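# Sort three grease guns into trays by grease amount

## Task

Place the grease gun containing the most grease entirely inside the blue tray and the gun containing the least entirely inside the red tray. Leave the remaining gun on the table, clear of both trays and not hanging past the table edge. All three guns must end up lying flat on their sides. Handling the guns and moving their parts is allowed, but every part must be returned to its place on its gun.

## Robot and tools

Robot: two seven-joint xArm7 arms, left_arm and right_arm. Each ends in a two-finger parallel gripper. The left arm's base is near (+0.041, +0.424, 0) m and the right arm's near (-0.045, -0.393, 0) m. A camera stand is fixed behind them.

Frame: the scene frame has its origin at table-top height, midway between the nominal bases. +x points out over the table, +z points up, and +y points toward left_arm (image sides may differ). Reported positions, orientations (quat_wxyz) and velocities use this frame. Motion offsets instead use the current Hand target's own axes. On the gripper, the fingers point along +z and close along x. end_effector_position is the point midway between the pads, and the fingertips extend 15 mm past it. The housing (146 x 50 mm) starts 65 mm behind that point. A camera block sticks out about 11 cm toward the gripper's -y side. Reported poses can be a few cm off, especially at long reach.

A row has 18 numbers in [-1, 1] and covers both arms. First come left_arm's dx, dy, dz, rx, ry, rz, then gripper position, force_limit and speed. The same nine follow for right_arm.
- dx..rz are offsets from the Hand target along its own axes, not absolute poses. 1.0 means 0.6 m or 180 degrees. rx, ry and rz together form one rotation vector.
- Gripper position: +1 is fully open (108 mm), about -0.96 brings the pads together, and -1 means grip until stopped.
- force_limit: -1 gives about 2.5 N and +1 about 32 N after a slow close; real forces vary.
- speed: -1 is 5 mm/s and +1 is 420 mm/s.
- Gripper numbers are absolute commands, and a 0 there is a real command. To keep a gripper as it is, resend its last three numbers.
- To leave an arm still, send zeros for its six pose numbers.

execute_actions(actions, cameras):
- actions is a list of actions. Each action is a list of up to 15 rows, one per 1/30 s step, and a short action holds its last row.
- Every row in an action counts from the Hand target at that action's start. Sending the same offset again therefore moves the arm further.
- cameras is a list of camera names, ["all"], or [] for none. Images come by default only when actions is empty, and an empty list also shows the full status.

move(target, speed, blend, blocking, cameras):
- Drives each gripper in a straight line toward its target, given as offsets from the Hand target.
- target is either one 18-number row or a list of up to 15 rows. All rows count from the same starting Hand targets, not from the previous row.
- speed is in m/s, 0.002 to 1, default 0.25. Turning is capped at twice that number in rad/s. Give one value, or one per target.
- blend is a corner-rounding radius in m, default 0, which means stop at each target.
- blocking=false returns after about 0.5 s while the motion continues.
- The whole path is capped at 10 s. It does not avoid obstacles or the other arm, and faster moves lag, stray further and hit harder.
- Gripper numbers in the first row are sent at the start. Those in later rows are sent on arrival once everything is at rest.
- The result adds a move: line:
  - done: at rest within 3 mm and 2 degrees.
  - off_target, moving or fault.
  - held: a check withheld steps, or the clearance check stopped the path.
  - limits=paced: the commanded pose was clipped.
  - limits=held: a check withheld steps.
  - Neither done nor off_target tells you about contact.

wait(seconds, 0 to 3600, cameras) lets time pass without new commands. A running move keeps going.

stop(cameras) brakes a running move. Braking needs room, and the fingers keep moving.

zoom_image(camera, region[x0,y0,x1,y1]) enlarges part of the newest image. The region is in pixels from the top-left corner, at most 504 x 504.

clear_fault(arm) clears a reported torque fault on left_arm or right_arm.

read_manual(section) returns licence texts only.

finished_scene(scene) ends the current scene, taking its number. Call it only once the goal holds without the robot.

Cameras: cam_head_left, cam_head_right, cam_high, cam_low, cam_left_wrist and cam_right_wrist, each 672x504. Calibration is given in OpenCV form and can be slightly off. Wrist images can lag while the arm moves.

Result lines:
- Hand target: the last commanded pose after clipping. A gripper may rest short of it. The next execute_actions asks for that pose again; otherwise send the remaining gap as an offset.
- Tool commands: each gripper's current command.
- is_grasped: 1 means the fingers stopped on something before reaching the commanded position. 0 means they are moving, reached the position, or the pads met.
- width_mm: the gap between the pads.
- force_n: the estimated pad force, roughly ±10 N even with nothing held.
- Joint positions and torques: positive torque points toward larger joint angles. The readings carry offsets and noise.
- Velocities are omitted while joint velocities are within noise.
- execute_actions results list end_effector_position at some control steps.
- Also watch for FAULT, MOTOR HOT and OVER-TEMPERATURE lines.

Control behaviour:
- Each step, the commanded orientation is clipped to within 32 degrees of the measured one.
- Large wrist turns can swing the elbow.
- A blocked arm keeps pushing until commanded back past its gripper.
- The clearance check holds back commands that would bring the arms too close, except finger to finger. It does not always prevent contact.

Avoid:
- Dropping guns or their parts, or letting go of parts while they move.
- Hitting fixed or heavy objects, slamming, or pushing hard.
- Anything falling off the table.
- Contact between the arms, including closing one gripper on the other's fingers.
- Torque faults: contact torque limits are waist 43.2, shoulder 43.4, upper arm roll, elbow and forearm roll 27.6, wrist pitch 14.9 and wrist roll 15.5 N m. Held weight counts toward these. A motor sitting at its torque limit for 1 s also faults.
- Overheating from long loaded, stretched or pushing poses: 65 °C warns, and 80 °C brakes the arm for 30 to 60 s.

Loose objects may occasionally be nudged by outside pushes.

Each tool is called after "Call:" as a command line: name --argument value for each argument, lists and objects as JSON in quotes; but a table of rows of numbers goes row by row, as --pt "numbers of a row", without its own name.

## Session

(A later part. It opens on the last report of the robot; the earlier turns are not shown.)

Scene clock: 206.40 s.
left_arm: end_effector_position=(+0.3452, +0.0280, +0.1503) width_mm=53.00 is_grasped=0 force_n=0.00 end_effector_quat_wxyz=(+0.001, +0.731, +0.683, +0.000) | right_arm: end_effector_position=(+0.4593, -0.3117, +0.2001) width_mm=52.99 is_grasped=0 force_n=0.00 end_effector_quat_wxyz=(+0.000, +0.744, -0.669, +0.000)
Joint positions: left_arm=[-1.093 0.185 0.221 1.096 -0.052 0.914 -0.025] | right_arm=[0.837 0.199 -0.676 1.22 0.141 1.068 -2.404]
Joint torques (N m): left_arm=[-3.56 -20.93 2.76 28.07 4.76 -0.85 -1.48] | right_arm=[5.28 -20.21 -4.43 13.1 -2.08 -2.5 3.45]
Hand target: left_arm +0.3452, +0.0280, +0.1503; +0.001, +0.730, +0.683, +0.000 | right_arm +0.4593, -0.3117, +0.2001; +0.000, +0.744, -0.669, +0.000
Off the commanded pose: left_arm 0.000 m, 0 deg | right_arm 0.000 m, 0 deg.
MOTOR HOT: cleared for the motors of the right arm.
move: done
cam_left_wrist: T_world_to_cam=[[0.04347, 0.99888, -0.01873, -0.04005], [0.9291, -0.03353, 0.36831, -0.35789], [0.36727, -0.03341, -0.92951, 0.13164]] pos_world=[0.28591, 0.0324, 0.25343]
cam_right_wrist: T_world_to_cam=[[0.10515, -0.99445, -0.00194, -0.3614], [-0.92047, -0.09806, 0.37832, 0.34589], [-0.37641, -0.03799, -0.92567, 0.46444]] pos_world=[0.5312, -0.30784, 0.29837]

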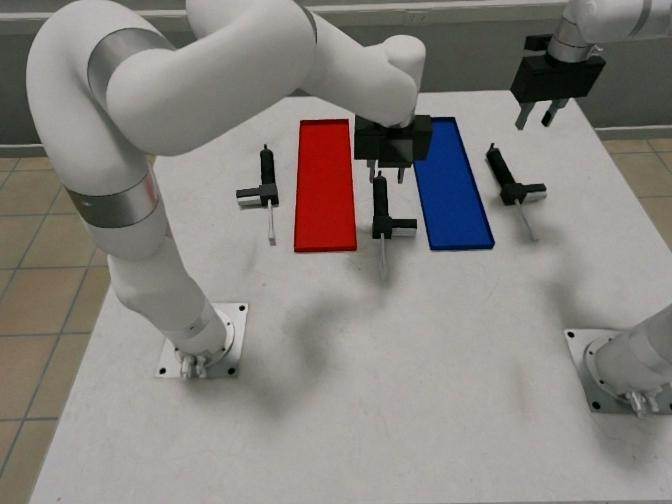

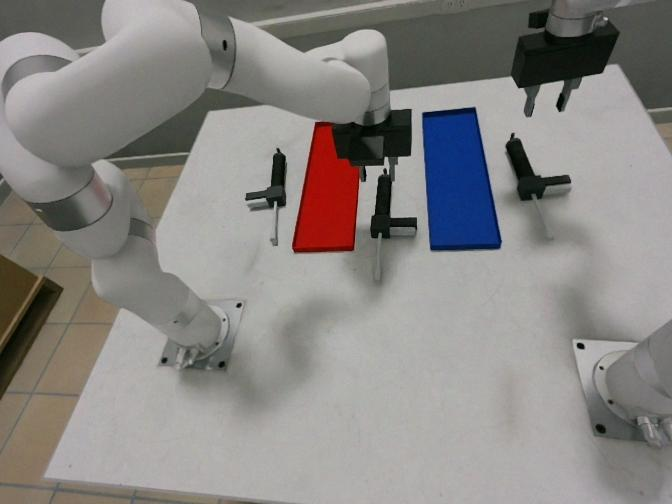

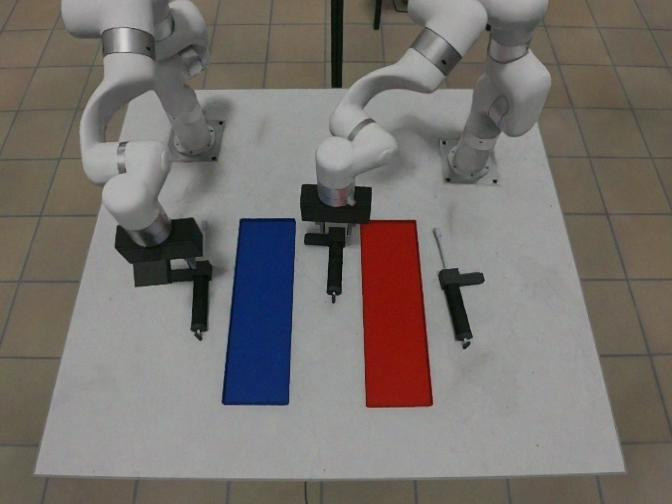

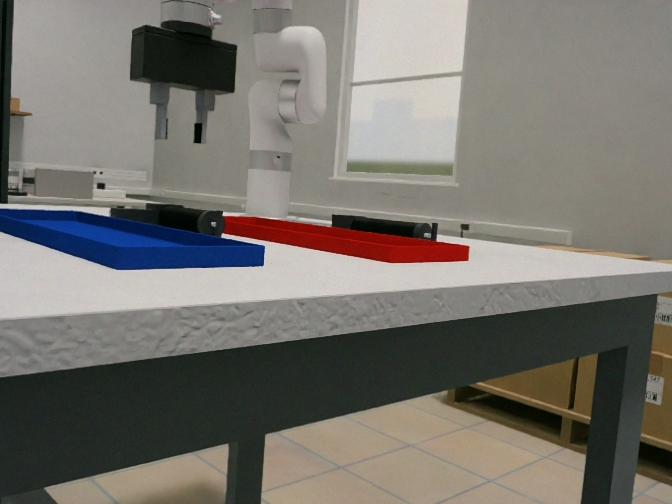

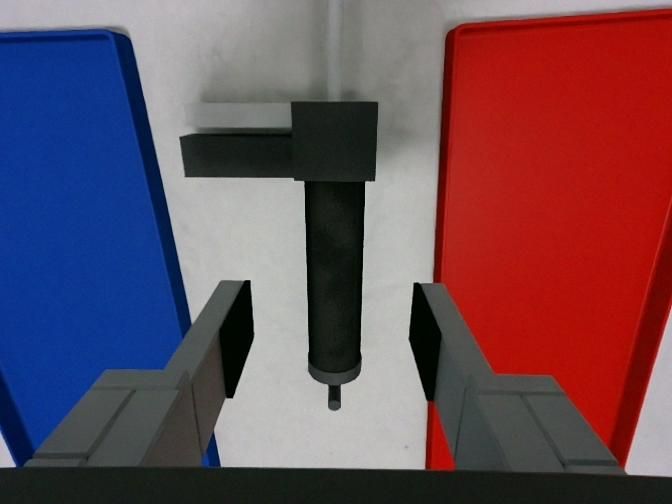

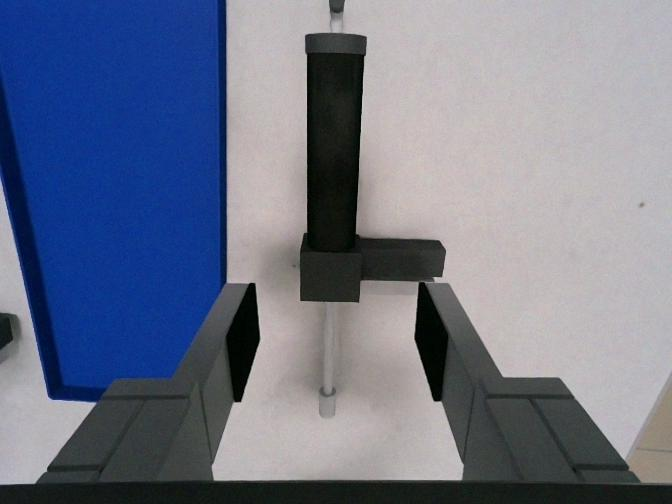

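Call:
move --pt "0 0 0.2023 0 0 0 0 0.5 -0.4 0 0 0 0 0 0 0 0.5 -0.4" --pt "0 0 0.2023 0 0 0 -1 0.8 -0.6 0 0 0 0 0 0 0 0.5 -0.4" --pt "0 0 0.2023 0 0 0 -1 0.8 -0.6 -0.5384 -0.0893 0.0833 0 0 0.0556 0 0.5 -0.4" --speed '[0.15,0.2,0.25]' --cameras '["all"]'

Scene clock: 216.43 s.
left_arm: end_effector_position=(+0.3452, +0.0278, +0.0289) width_mm=35.01 is_grasped=1 force_n=38.84 end_effector_quat_wxyz=(+0.001, +0.730, +0.683, +0.000) | right_arm: end_effector_position=(+0.4784, +0.0152, +0.1499) width_mm=52.99 is_grasped=0 force_n=0.00 end_effector_quat_wxyz=(+0.000, +0.682, -0.731, +0.000)
Joint positions: left_arm=[-1.071 0.418 0.19 1.015 -0.135 0.608 0.034] | right_arm=[0.977 0.804 -0.449 1.985 0.335 1.251 -1.786]
Joint torques (N m): left_arm=[2.36 -29.09 2.73 17.46 4.36 -1.02 -0.2] | right_arm=[-5.59 -22.16 -4.08 18.39 2.13 -0.54 3.55]
Hand target: left_arm +0.3452, +0.0278, +0.0289; +0.001, +0.730, +0.683, +0.000 | right_arm +0.4784, +0.0152, +0.1499; +0.000, +0.682, -0.731, +0.000
Off the commanded pose: left_arm 0.000 m, 0 deg | right_arm 0.000 m, 0 deg.
move: done
cam_left_wrist: T_world_to_cam=[[0.04338, 0.99888, -0.01876, -0.0422], [0.9291, -0.03343, 0.36831, -0.31318], [0.36727, -0.03341, -0.92951, 0.01879]] pos_world=[0.28591, 0.03231, 0.13203]
cam_right_wrist: T_world_to_cam=[[-0.06925, -0.9976, -0.00189, 0.045], [-0.92354, 0.06339, 0.37822, 0.41351], [-0.37719, 0.02793, -0.92571, 0.43705]] pos_world=[0.54986, 0.00647, 0.24827]

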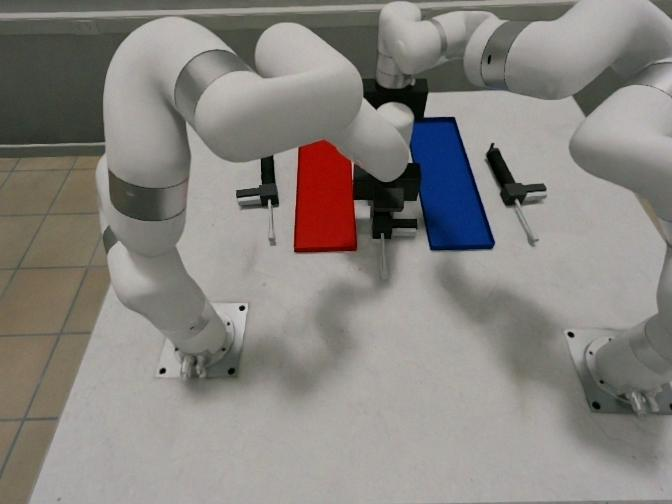

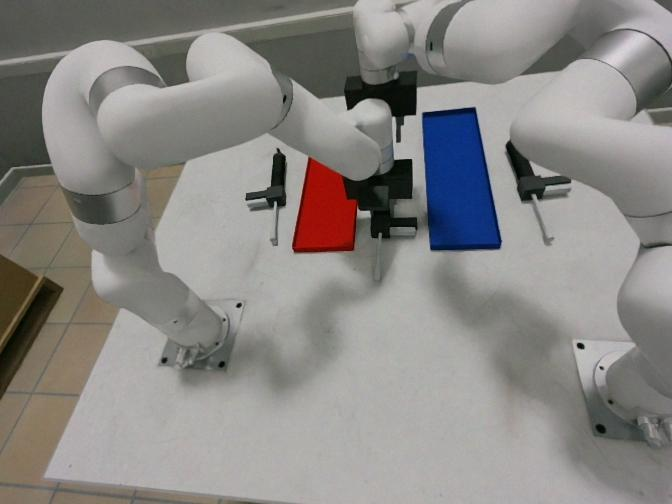

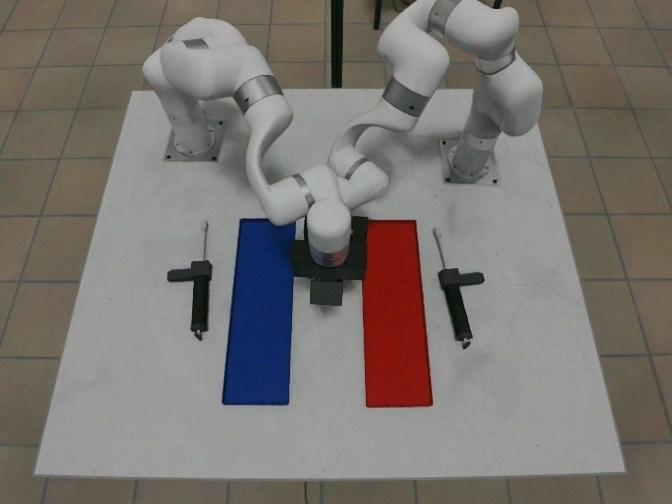

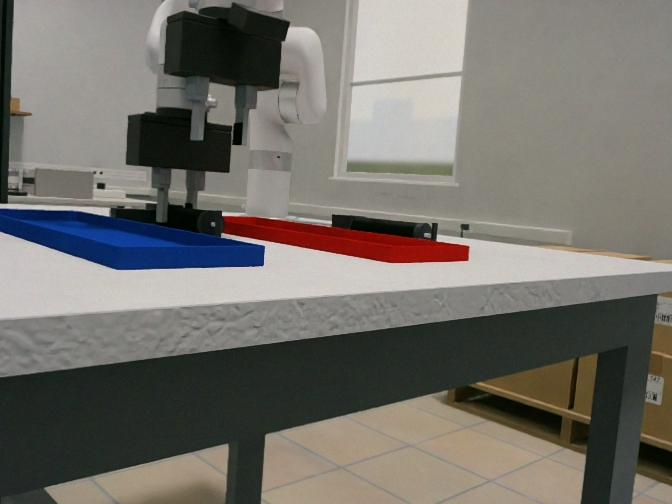

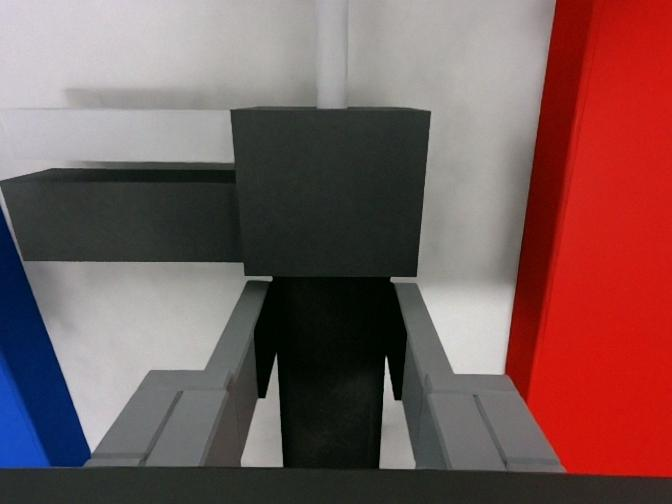

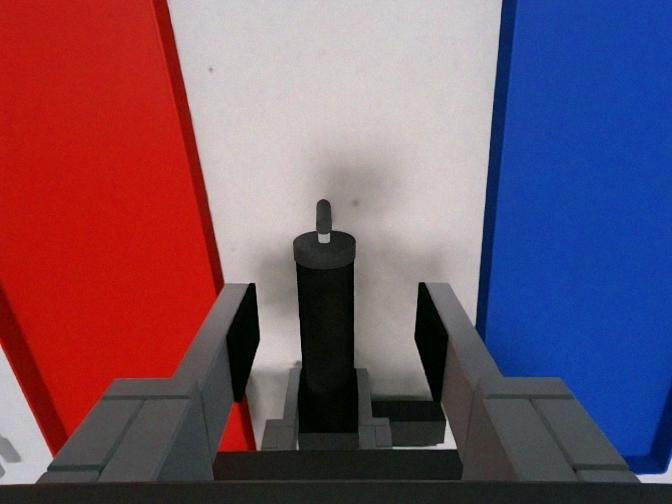

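Call:
move --pt "0 0 0 0 0 0 -1 0.8 -0.6 -0.0082 -0.0044 0.2083 0 0 0 0 0.5 -0.4" --pt "0 0 0 0 0 0 -1 0.8 -0.6 -0.0082 -0.0044 0.2083 0 0 0 -1 0 -0.4" --pt "0 0 0 0 0 0 -1 0.8 -0.6 -0.0082 -0.0544 0.2083 0 0 0 -1 0 -0.4" --speed '[0.12,0.1,0.03]' --cameras '["all"]'

Call:
zoom_image --camera "cam_low" --region '[80, 60, 320, 280]'

Scene clock: 222.90 s.
left_arm: end_effector_position=(+0.3452, +0.0278, +0.0289) width_mm=35.01 is_grasped=1 force_n=38.84 end_effector_quat_wxyz=(+0.001, +0.730, +0.683, +0.000) | right_arm: end_effector_position=(+0.4791, +0.0164, +0.1104) width_mm=52.99 is_grasped=0 force_n=0.00 end_effector_quat_wxyz=(+0.000, +0.682, -0.731, +0.000)
Joint positions: left_arm=[-1.071 0.418 0.19 1.015 -0.135 0.608 0.034] | right_arm=[0.98 0.844 -0.438 1.938 0.351 1.168 -1.796]
Joint torques (N m): left_arm=[-0.36 -29.97 2.7 17.5 4.71 -1.12 -0.35] | right_arm=[5.36 -32.17 -8.02 18.05 -2.13 -0.61 3.45]
Hand target: left_arm +0.3452, +0.0278, +0.0289; +0.001, +0.730, +0.683, +0.000 | right_arm +0.4791, +0.0164, +0.1105; +0.000, +0.682, -0.731, +0.000 (not the last commanded pose)
Tool commands: left_gripper/position=-1.0 left_gripper/force_limit=+0.8 left_gripper/speed=-0.6 right_gripper/position=+0.0 right_gripper/force_limit=+0.5 right_gripper/speed=-0.4
Off the commanded pose: left_arm 0.000 m, 0 deg | right_arm 0.091 m, 0 deg.
move: held (right_arm; a check stopped the path); path passed 0 of 3 targets; target 2's new numbers were not sent; limits=held
pose unreachable (right arm): on one or more control steps of this call, first in action 0 (counted from 0), this arm could not follow its commanded pose, so it was not sent that pose on those steps. It may still have moved: this result reports where it is.
cause: moving toward the commanded pose would bring a part of the arm too close to another arm (a part of this arm just beyond joint 6 (wrist pitch) and a part of the left arm just beyond its joint 6 (wrist pitch), where that arm would come to rest).
cam_left_wrist: T_world_to_cam=[[0.04338, 0.99888, -0.01876, -0.0422], [0.9291, -0.03343, 0.36831, -0.31318], [0.36727, -0.03341, -0.92951, 0.01879]] pos_world=[0.28591, 0.03231, 0.13203]
cam_right_wrist: T_world_to_cam=[[-0.06941, -0.99759, -0.00147, 0.04627], [-0.92337, 0.06369, 0.37858, 0.42888], [-0.37757, 0.02763, -0.92557, 0.4008]] pos_world=[0.55056, 0.00776, 0.20867]

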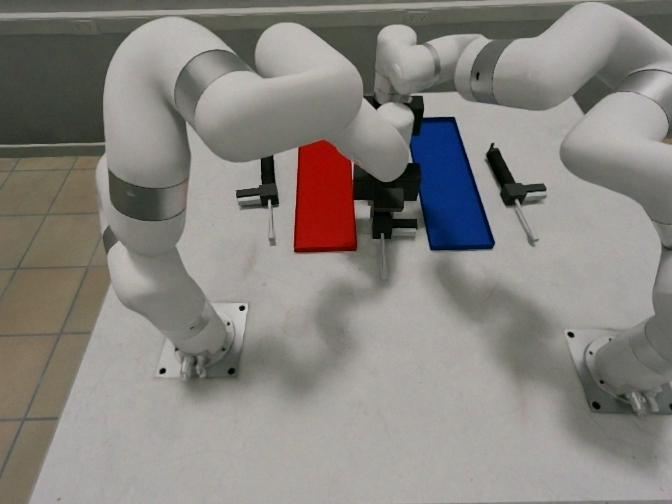

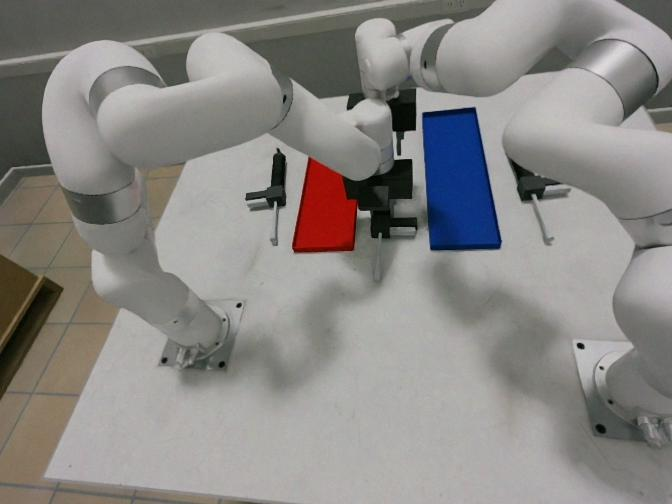

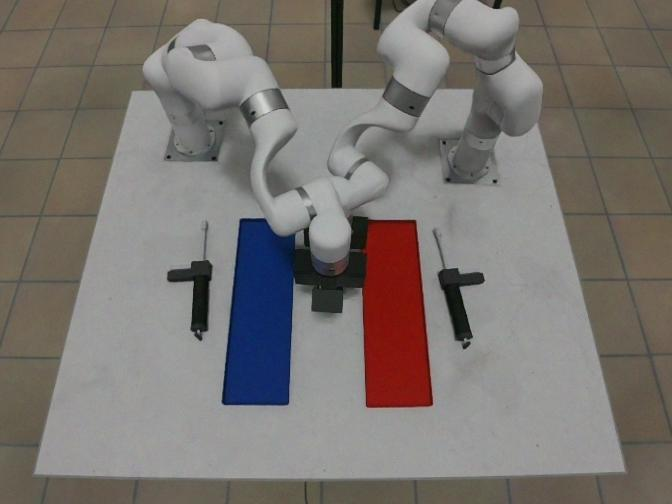

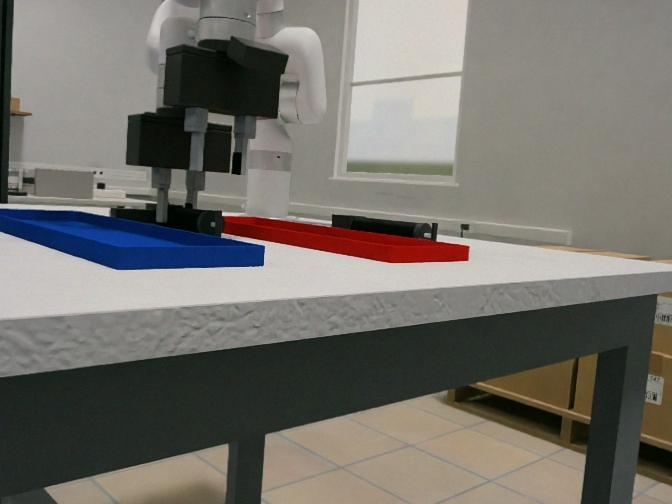

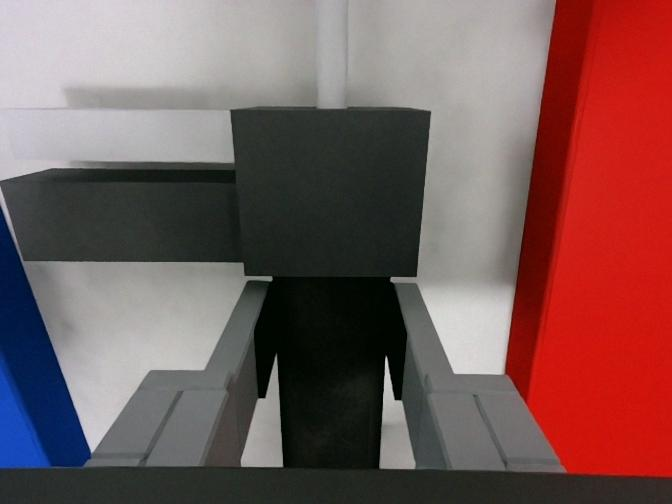

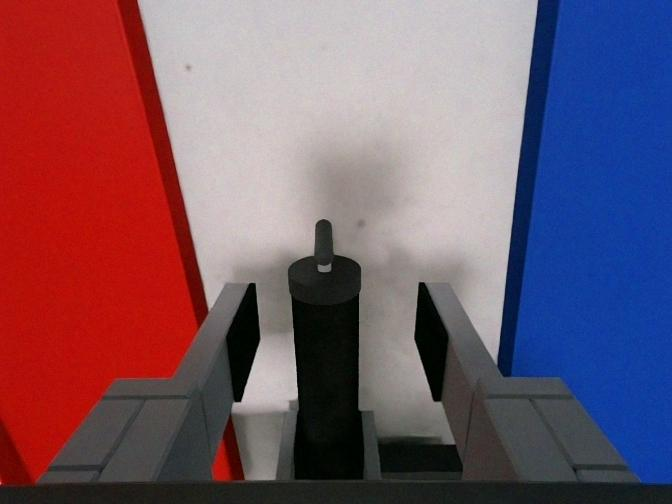

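Scaled by 2.100.

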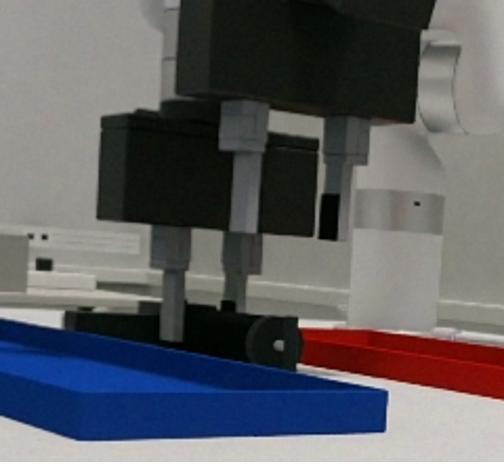

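Call:
move --pt "0 0 0 0 0 0 -1 0.8 -0.6 -0.0076 -0.0847 0.0167 -0.194 0 0 0 0.5 -0.4" --pt "0 0 0 0 0 0 -1 0.8 -0.6 -0.007 -0.0146 0.1342 -0.194 0 0 0 0.5 -0.4" --speed '[0.15,0.1]' --cameras '["cam_right_wrist","cam_low"]'

Call:
zoom_image --camera "cam_low" --region '[80, 60, 320, 280]'

Scene clock: 234.80 s.
left_arm: end_effector_position=(+0.3452, +0.0278, +0.0289) width_mm=35.01 is_grasped=1 force_n=38.84 end_effector_quat_wxyz=(+0.001, +0.730, +0.683, +0.000) | right_arm: end_effector_position=(+0.4872, +0.0194, +0.0300) width_mm=52.99 is_grasped=0 force_n=0.00 end_effector_quat_wxyz=(+0.076, +0.648, -0.731, -0.200)
Joint positions: left_arm=[-1.071 0.418 0.19 1.015 -0.135 0.608 0.034] | right_arm=[0.567 1.365 0.027 2.707 0.336 1.579 -1.741]
Joint torques (N m): left_arm=[-3.11 -30.28 -0.41 17.38 4.82 -1.36 -0.34] | right_arm=[-5.82 -25.91 2.63 13.62 -1.15 -1.84 3.43]
Hand target: left_arm +0.3452, +0.0278, +0.0289; +0.001, +0.730, +0.683, +0.000 | right_arm +0.4881, +0.0199, +0.0300; -0.205, -0.651, +0.697, +0.219
Off the commanded pose: left_arm 0.000 m, 0 deg | right_arm 0.001 m, 15 deg.
MOTOR HOT: joint 4 (elbow) of the right arm reports 65 °C; the controller stops that arm at 80 °C. To cool a motor, set the load down, stop pushing, or move to a pose that needs little force. At that limit the right arm can sag while its brakes close.
elbow stopped short (right arm): the move would have taken joint 4 (elbow) straighter than the controller allows.
move: off_target (right_arm)
cam_right_wrist: T_world_to_cam=[[-0.15087, -0.97723, -0.14922, 0.0934], [-0.70867, 0.00167, 0.70554, 0.35344], [-0.68922, 0.21219, -0.69278, 0.4706]] pos_world=[0.58891, -0.00918, 0.09059]
Images, in order (width x height): cam_low 672x504, cam_right_wrist 672x504.

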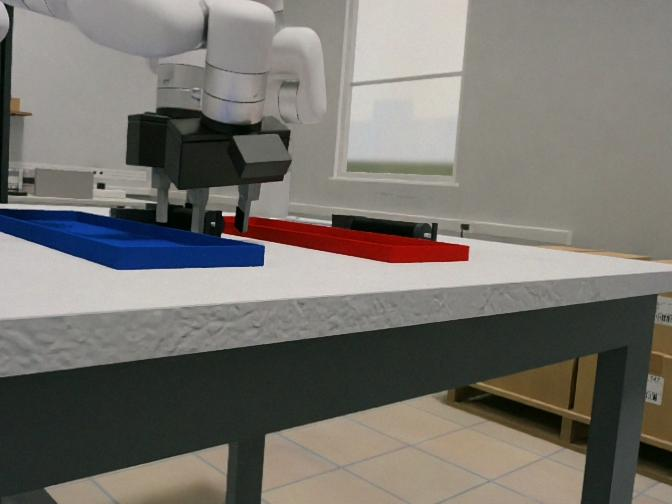

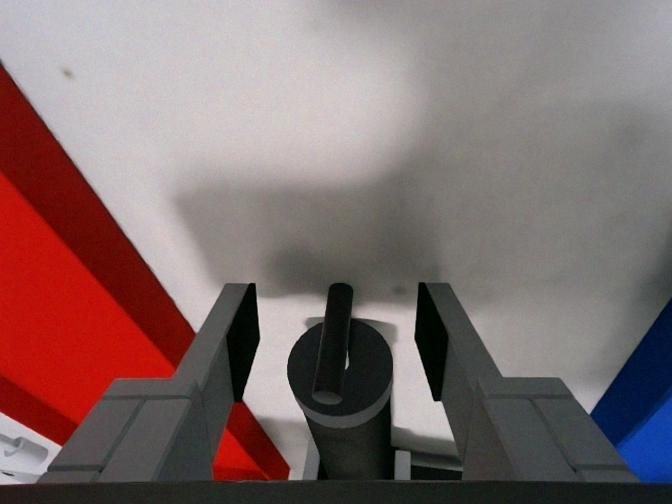

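Scaled by 2.100.

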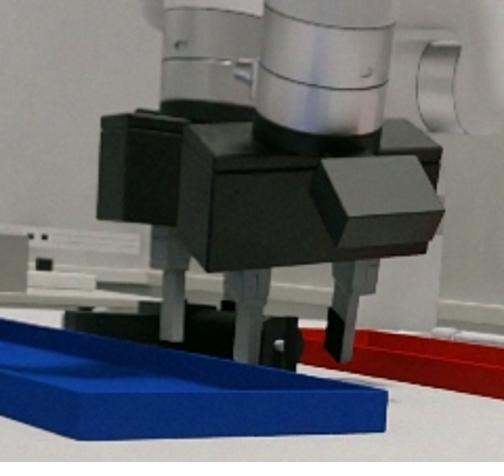

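Call:
move --pt "0 0 0 0 0 0 -1 0.8 -0.6 0 0 -0.001 0 0 0 -1 0.2 -0.4" --pt "0 0 0 0 0 0 -1 0.8 -0.6 0 -0.041 -0.0286 0 0 0 -1 0.2 -0.4" --speed '[0.05,0.03]' --cameras '["cam_right_wrist","cam_low","cam_left_wrist"]'

Call:
zoom_image --camera "cam_low" --region '[80, 60, 320, 280]'

Scene clock: 248.33 s.
left_arm: end_effector_position=(+0.3452, +0.0278, +0.0289) width_mm=35.01 is_grasped=1 force_n=38.75 end_effector_quat_wxyz=(+0.001, +0.730, +0.683, +0.000) | right_arm: end_effector_position=(+0.5171, +0.0174, +0.0300) width_mm=8.02 is_grasped=1 force_n=38.47 end_effector_quat_wxyz=(-0.030, -0.645, +0.740, +0.189)
Joint positions: left_arm=[-1.071 0.418 0.19 1.015 -0.135 0.608 0.034] | right_arm=[0.496 1.377 0.269 2.707 0.096 1.474 -1.712]
Joint torques (N m): left_arm=[0.17 -30.51 -0.5 18.36 -1.72 -0.86 -0.63] | right_arm=[-10.21 -18.28 0.38 13.84 -3.53 -3.31 3.4]
Hand target: left_arm +0.3452, +0.0278, +0.0289; +0.001, +0.730, +0.683, +0.000 | right_arm +0.5180, +0.0179, +0.0300; -0.205, -0.651, +0.697, +0.219
Off the commanded pose: left_arm 0.000 m, 0 deg | right_arm 0.001 m, 21 deg.
MOTOR HOT: still on. Joint 4 (elbow) of the right arm reports 63 °C.
elbow stopped short (right arm): the move would have taken joint 4 (elbow) straighter than the controller allows.
move: off_target (right_arm)
cam_left_wrist: T_world_to_cam=[[0.04338, 0.99888, -0.01876, -0.0422], [0.9291, -0.03343, 0.36831, -0.31318], [0.36727, -0.03341, -0.92951, 0.01879]] pos_world=[0.28591, 0.03231, 0.13203]
cam_right_wrist: T_world_to_cam=[[-0.16804, -0.96514, -0.20066, 0.10614], [-0.76424, -0.00102, 0.64493, 0.4052], [-0.62265, 0.26172, -0.73743, 0.45774]] pos_world=[0.61252, -0.01695, 0.09752]
Images, in order (width x height): cam_low 672x504, cam_left_wrist 672x504, cam_right_wrist 672x504.

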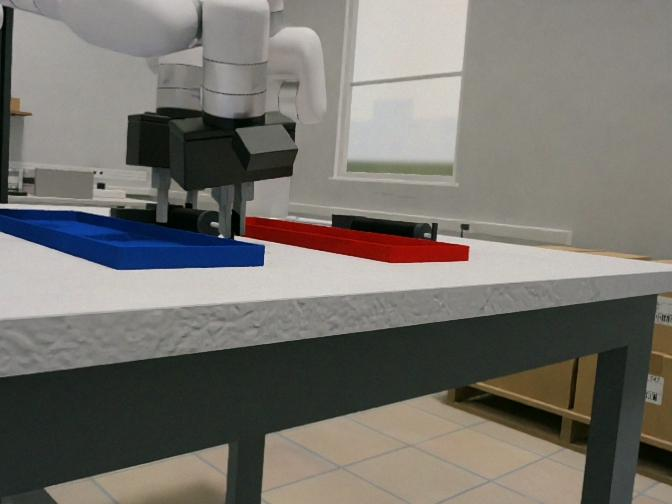

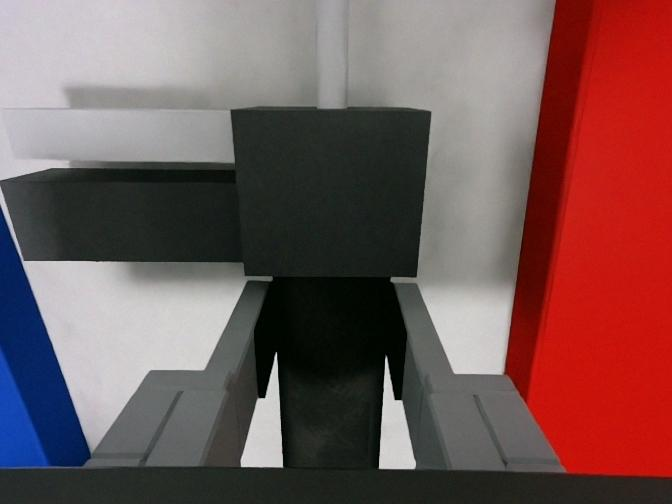

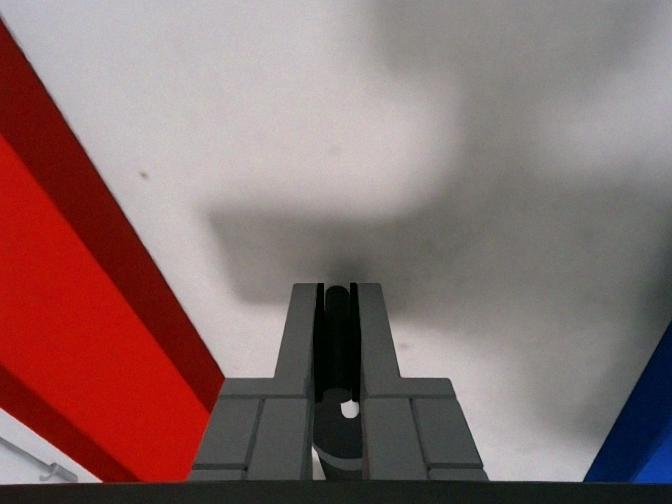

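Scaled by 2.100.

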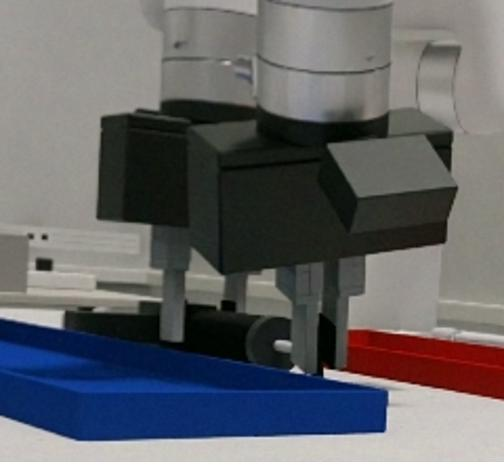

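Call:
move --target '[0,0,0,0,0,0,-1,0.8,-0.6,0,-0.041,-0.0286,0,0,0,-1,0.2,-0.4]' --speed '[0.03]' --cameras '["cam_right_wrist","cam_low","cam_left_wrist"]'

Call:
zoom_image --camera "cam_low" --region '[80, 60, 320, 280]'

Scene clock: 259.27 s.
left_arm: end_effector_position=(+0.3452, +0.0278, +0.0289) width_mm=35.01 is_grasped=1 force_n=38.90 end_effector_quat_wxyz=(+0.001, +0.730, +0.683, +0.000) | right_arm: end_effector_position=(+0.5470, +0.0153, +0.0300) width_mm=8.05 is_grasped=1 force_n=40.45 end_effector_quat_wxyz=(+0.017, -0.641, +0.747, +0.175) end_effector_velocity=(+0.000, +0.000, +0.000) end_effector_angular_velocity=(-0.001, -0.002, +0.001)
Joint positions: left_arm=[-1.071 0.418 0.19 1.015 -0.135 0.608 0.034] | right_arm=[0.466 1.386 0.327 2.707 0.03 1.374 -1.718]
Joint velocities: left_arm=[within noise] | right_arm=[0 0 0.005 0 -0.007 -0.001 0.001]
Joint torques (N m): left_arm=[-3.8 -30.73 -1.28 23.62 4.04 -1.67 -0.77] | right_arm=[-11.48 -14.04 -0.44 9.77 -4.56 -3.37 -1.95]
Hand target: left_arm +0.3452, +0.0278, +0.0289; +0.001, +0.730, +0.683, +0.000 | right_arm +0.5479, +0.0158, +0.0300; -0.205, -0.651, +0.697, +0.219
Off the commanded pose: left_arm 0.000 m, 0 deg | right_arm 0.001 m, 27 deg.
MOTOR HOT: cleared for the motors of the right arm.
elbow stopped short (right arm): the move would have taken joint 4 (elbow) straighter than the controller allows.
move: off_target (right_arm)
cam_left_wrist: T_world_to_cam=[[0.04338, 0.99888, -0.01876, -0.0422], [0.9291, -0.03343, 0.36831, -0.31318], [0.36727, -0.03341, -0.92951, 0.01879]] pos_world=[0.28591, 0.03231, 0.13203]
cam_right_wrist: T_world_to_cam=[[-0.17961, -0.95092, -0.25197, 0.11677], [-0.81732, 0.0017, 0.57618, 0.45912], [-0.54748, 0.30943, -0.77751, 0.43625]] pos_world=[0.63506, -0.02473, 0.10408]
Images, in order (width x height): cam_low 672x504, cam_left_wrist 672x504, cam_right_wrist 672x504.

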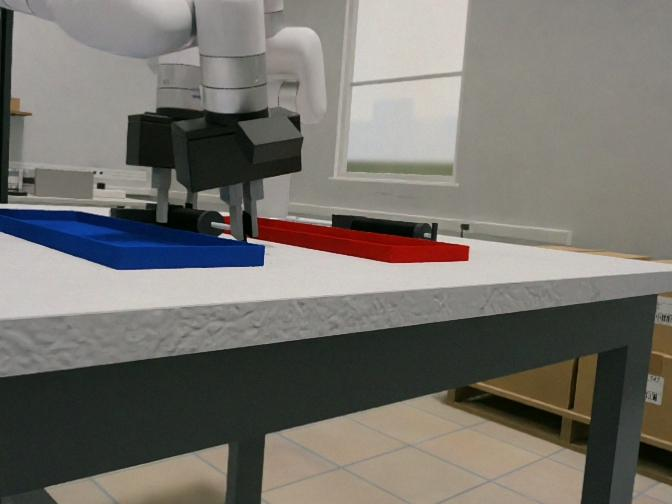

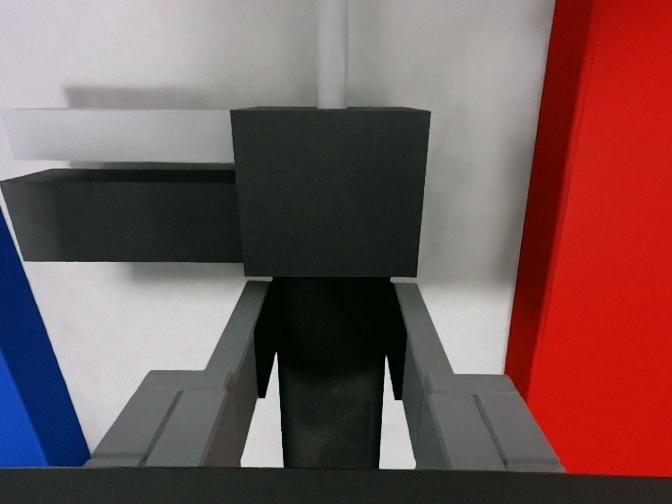

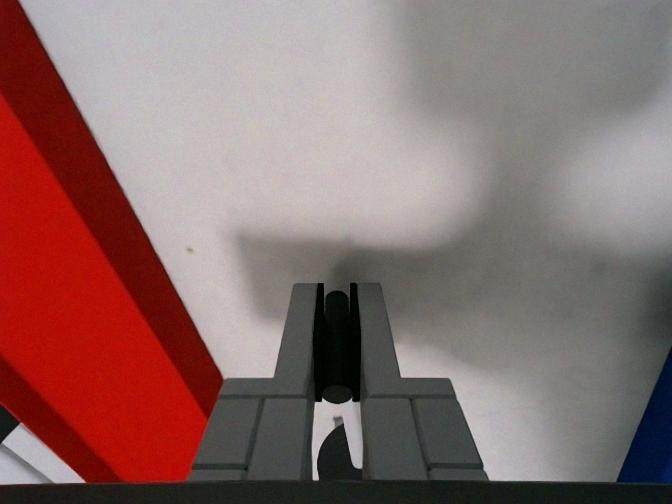

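Scaled by 2.100.

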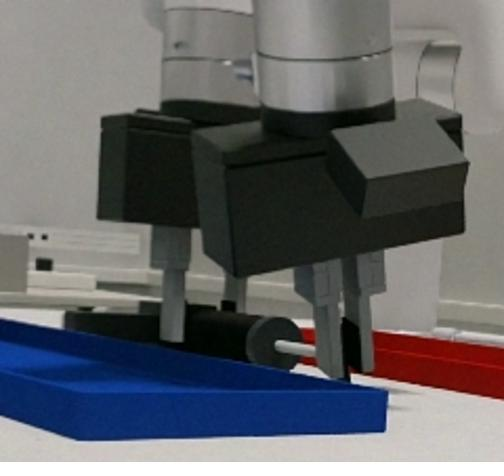

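Call:
move --target '[0,0,0,0,0,0,-1,0.8,-0.6,0,-0.041,-0.0286,0,0,0,-1,0.2,-0.4]' --speed '[0.03]' --cameras '["cam_right_wrist","cam_low","cam_left_wrist"]'

Call:
zoom_image --camera "cam_low" --region '[80, 60, 320, 280]'

Scene clock: 270.93 s.
left_arm: end_effector_position=(+0.3452, +0.0278, +0.0289) width_mm=35.01 is_grasped=1 force_n=38.96 end_effector_quat_wxyz=(+0.001, +0.730, +0.683, +0.000) | right_arm: end_effector_position=(+0.5768, +0.0133, +0.0299) width_mm=8.11 is_grasped=1 force_n=40.17 end_effector_quat_wxyz=(+0.066, -0.635, +0.753, +0.159)
Joint positions: left_arm=[-1.071 0.418 0.19 1.015 -0.135 0.608 0.034] | right_arm=[0.448 1.397 0.343 2.707 0.004 1.266 -1.731]
Joint torques (N m): left_arm=[-4.2 -31.37 -1.43 24.71 3.93 -3.14 -0.64] | right_arm=[-13.93 -11.84 -2.93 9.51 -5.09 -3.65 -3.43]
Hand target: left_arm +0.3452, +0.0278, +0.0289; +0.001, +0.730, +0.683, +0.000 | right_arm +0.5778, +0.0137, +0.0299; -0.200, -0.651, +0.699, +0.218
Off the commanded pose: left_arm 0.000 m, 0 deg | right_arm 0.001 m, 33 deg; orientation clipped.
elbow stopped short (right arm): the move would have taken joint 4 (elbow) straighter than the controller allows.
move: off_target (right_arm); limits=paced
cam_left_wrist: T_world_to_cam=[[0.04338, 0.99888, -0.01876, -0.0422], [0.9291, -0.03343, 0.36831, -0.31318], [0.36727, -0.03341, -0.92951, 0.01879]] pos_world=[0.28591, 0.03231, 0.13203]
cam_right_wrist: T_world_to_cam=[[-0.18512, -0.93478, -0.30319, 0.12471], [-0.86648, 0.0097, 0.49911, 0.51411], [-0.46362, 0.35511, -0.81176, 0.40524]] pos_world=[0.65642, -0.03232, 0.11017]
Images, in order (width x height): cam_low 672x504, cam_left_wrist 672x504, cam_right_wrist 672x504.

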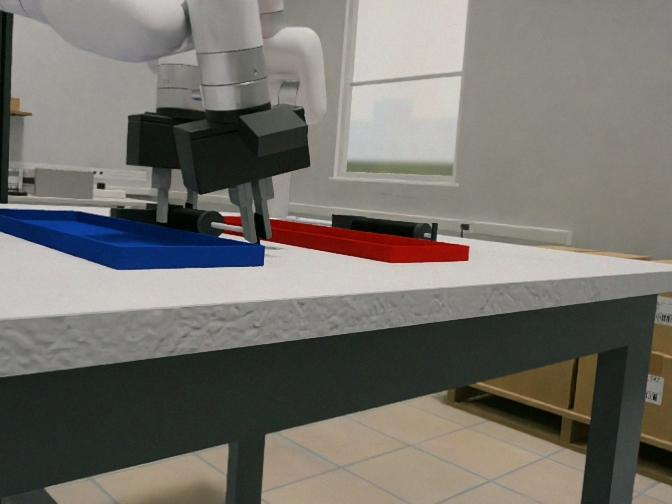

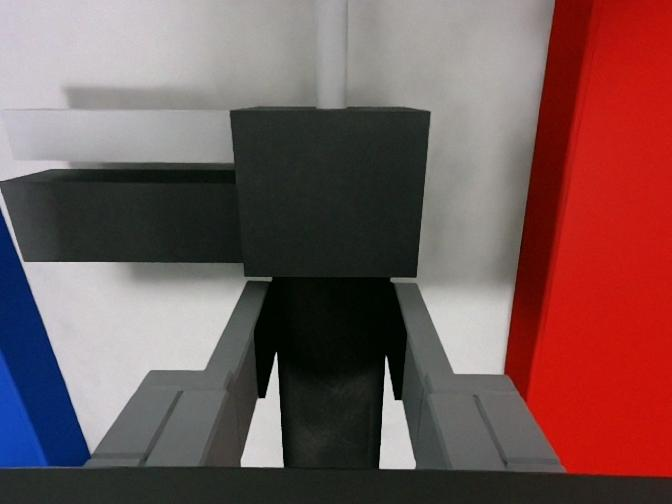

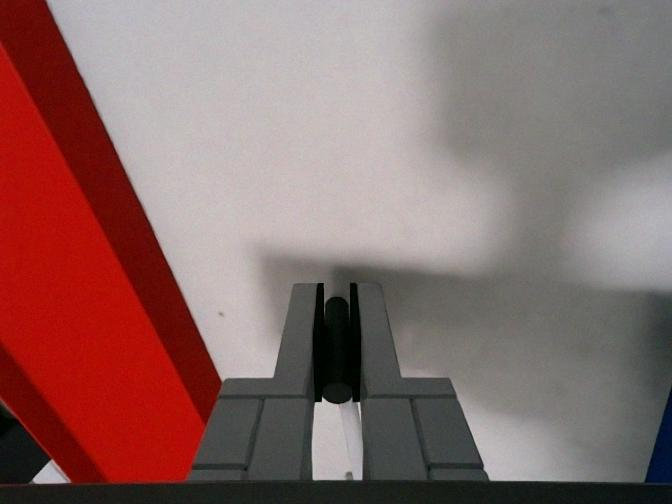

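Scaled by 2.100.

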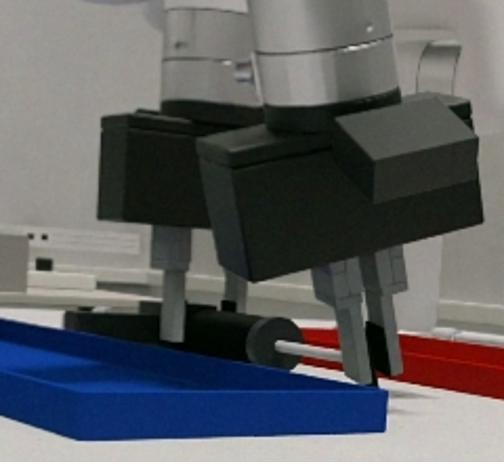

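Call:
move --target '[0,0,0,0,0,0,-1,0.8,-0.6,0,-0.0273,-0.0191,0,0,0,-1,0.2,-0.4]' --speed '[0.03]' --cameras '["cam_right_wrist","cam_low","cam_left_wrist"]'

Call:
zoom_image --camera "cam_low" --region '[80, 60, 320, 280]'

Scene clock: 286.07 s.
left_arm: end_effector_position=(+0.3452, +0.0278, +0.0289) width_mm=35.01 is_grasped=1 force_n=38.77 end_effector_quat_wxyz=(+0.001, +0.730, +0.683, +0.000) | right_arm: end_effector_position=(+0.5968, +0.0118, +0.0301) width_mm=0.00 is_grasped=0 force_n=39.47 end_effector_quat_wxyz=(+0.100, -0.631, +0.756, +0.146)
Joint positions: left_arm=[-1.071 0.418 0.19 1.015 -0.135 0.608 0.034] | right_arm=[0.44 1.406 0.341 2.707 -0.001 1.189 -1.743]
Joint torques (N m): left_arm=[3.65 -31.64 3.47 26.52 -1.41 -4.05 0.5] | right_arm=[-5.11 -26.83 1.03 18.01 -1.47 -2.66 -3.32]
Hand target: left_arm +0.3452, +0.0278, +0.0289; +0.001, +0.730, +0.683, +0.000 | right_arm +0.5978, +0.0123, +0.0301; -0.166, -0.652, +0.709, +0.211
Off the commanded pose: left_arm 0.000 m, 0 deg | right_arm 0.001 m, 36 deg; orientation clipped.
elbow stopped short (right arm): the move would have taken joint 4 (elbow) straighter than the controller allows.
move: off_target (right_arm); limits=paced
cam_left_wrist: T_world_to_cam=[[0.04338, 0.99888, -0.01876, -0.0422], [0.9291, -0.03343, 0.36831, -0.31318], [0.36727, -0.03341, -0.92951, 0.01879]] pos_world=[0.28591, 0.03231, 0.13203]
cam_right_wrist: T_world_to_cam=[[-0.18539, -0.92293, -0.33739, 0.12817], [-0.89644, 0.0182, 0.44279, 0.55075], [-0.40252, 0.38454, -0.83073, 0.37895]] pos_world=[0.67001, -0.03745, 0.11418]
Images, in order (width x height): cam_low 672x504, cam_left_wrist 672x504, cam_right_wrist 672x504.

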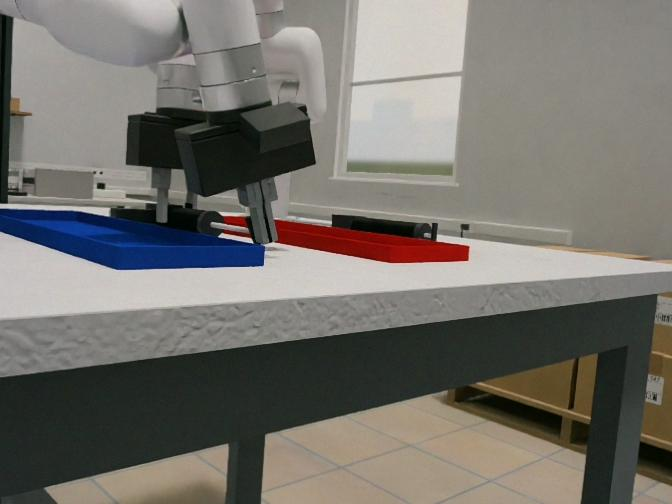

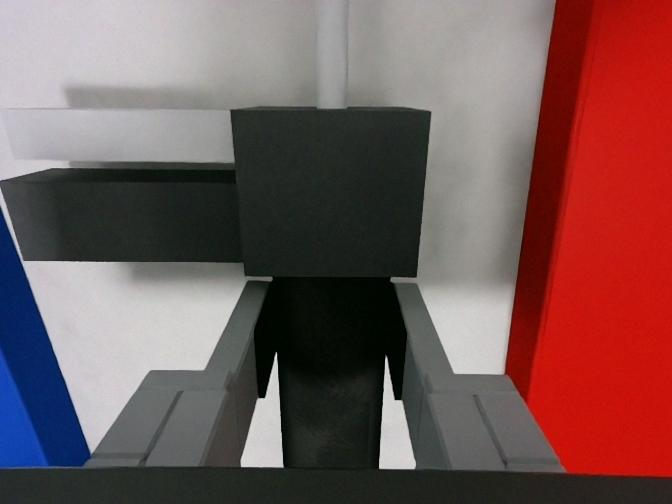

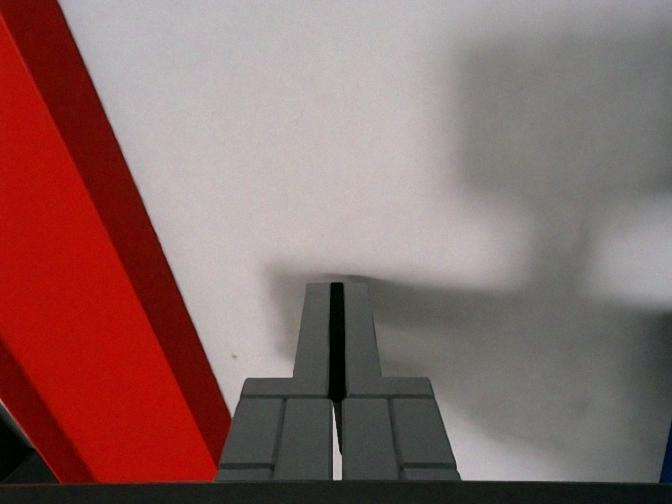

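Scaled by 2.100.

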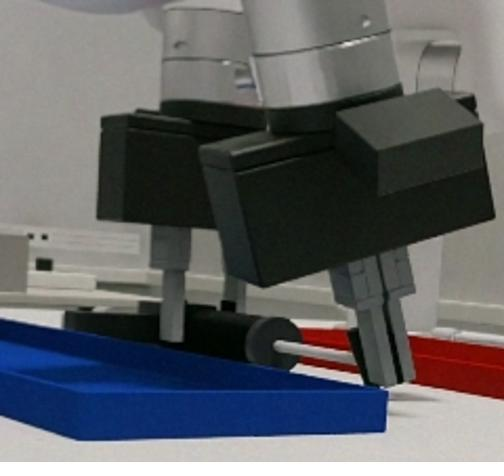

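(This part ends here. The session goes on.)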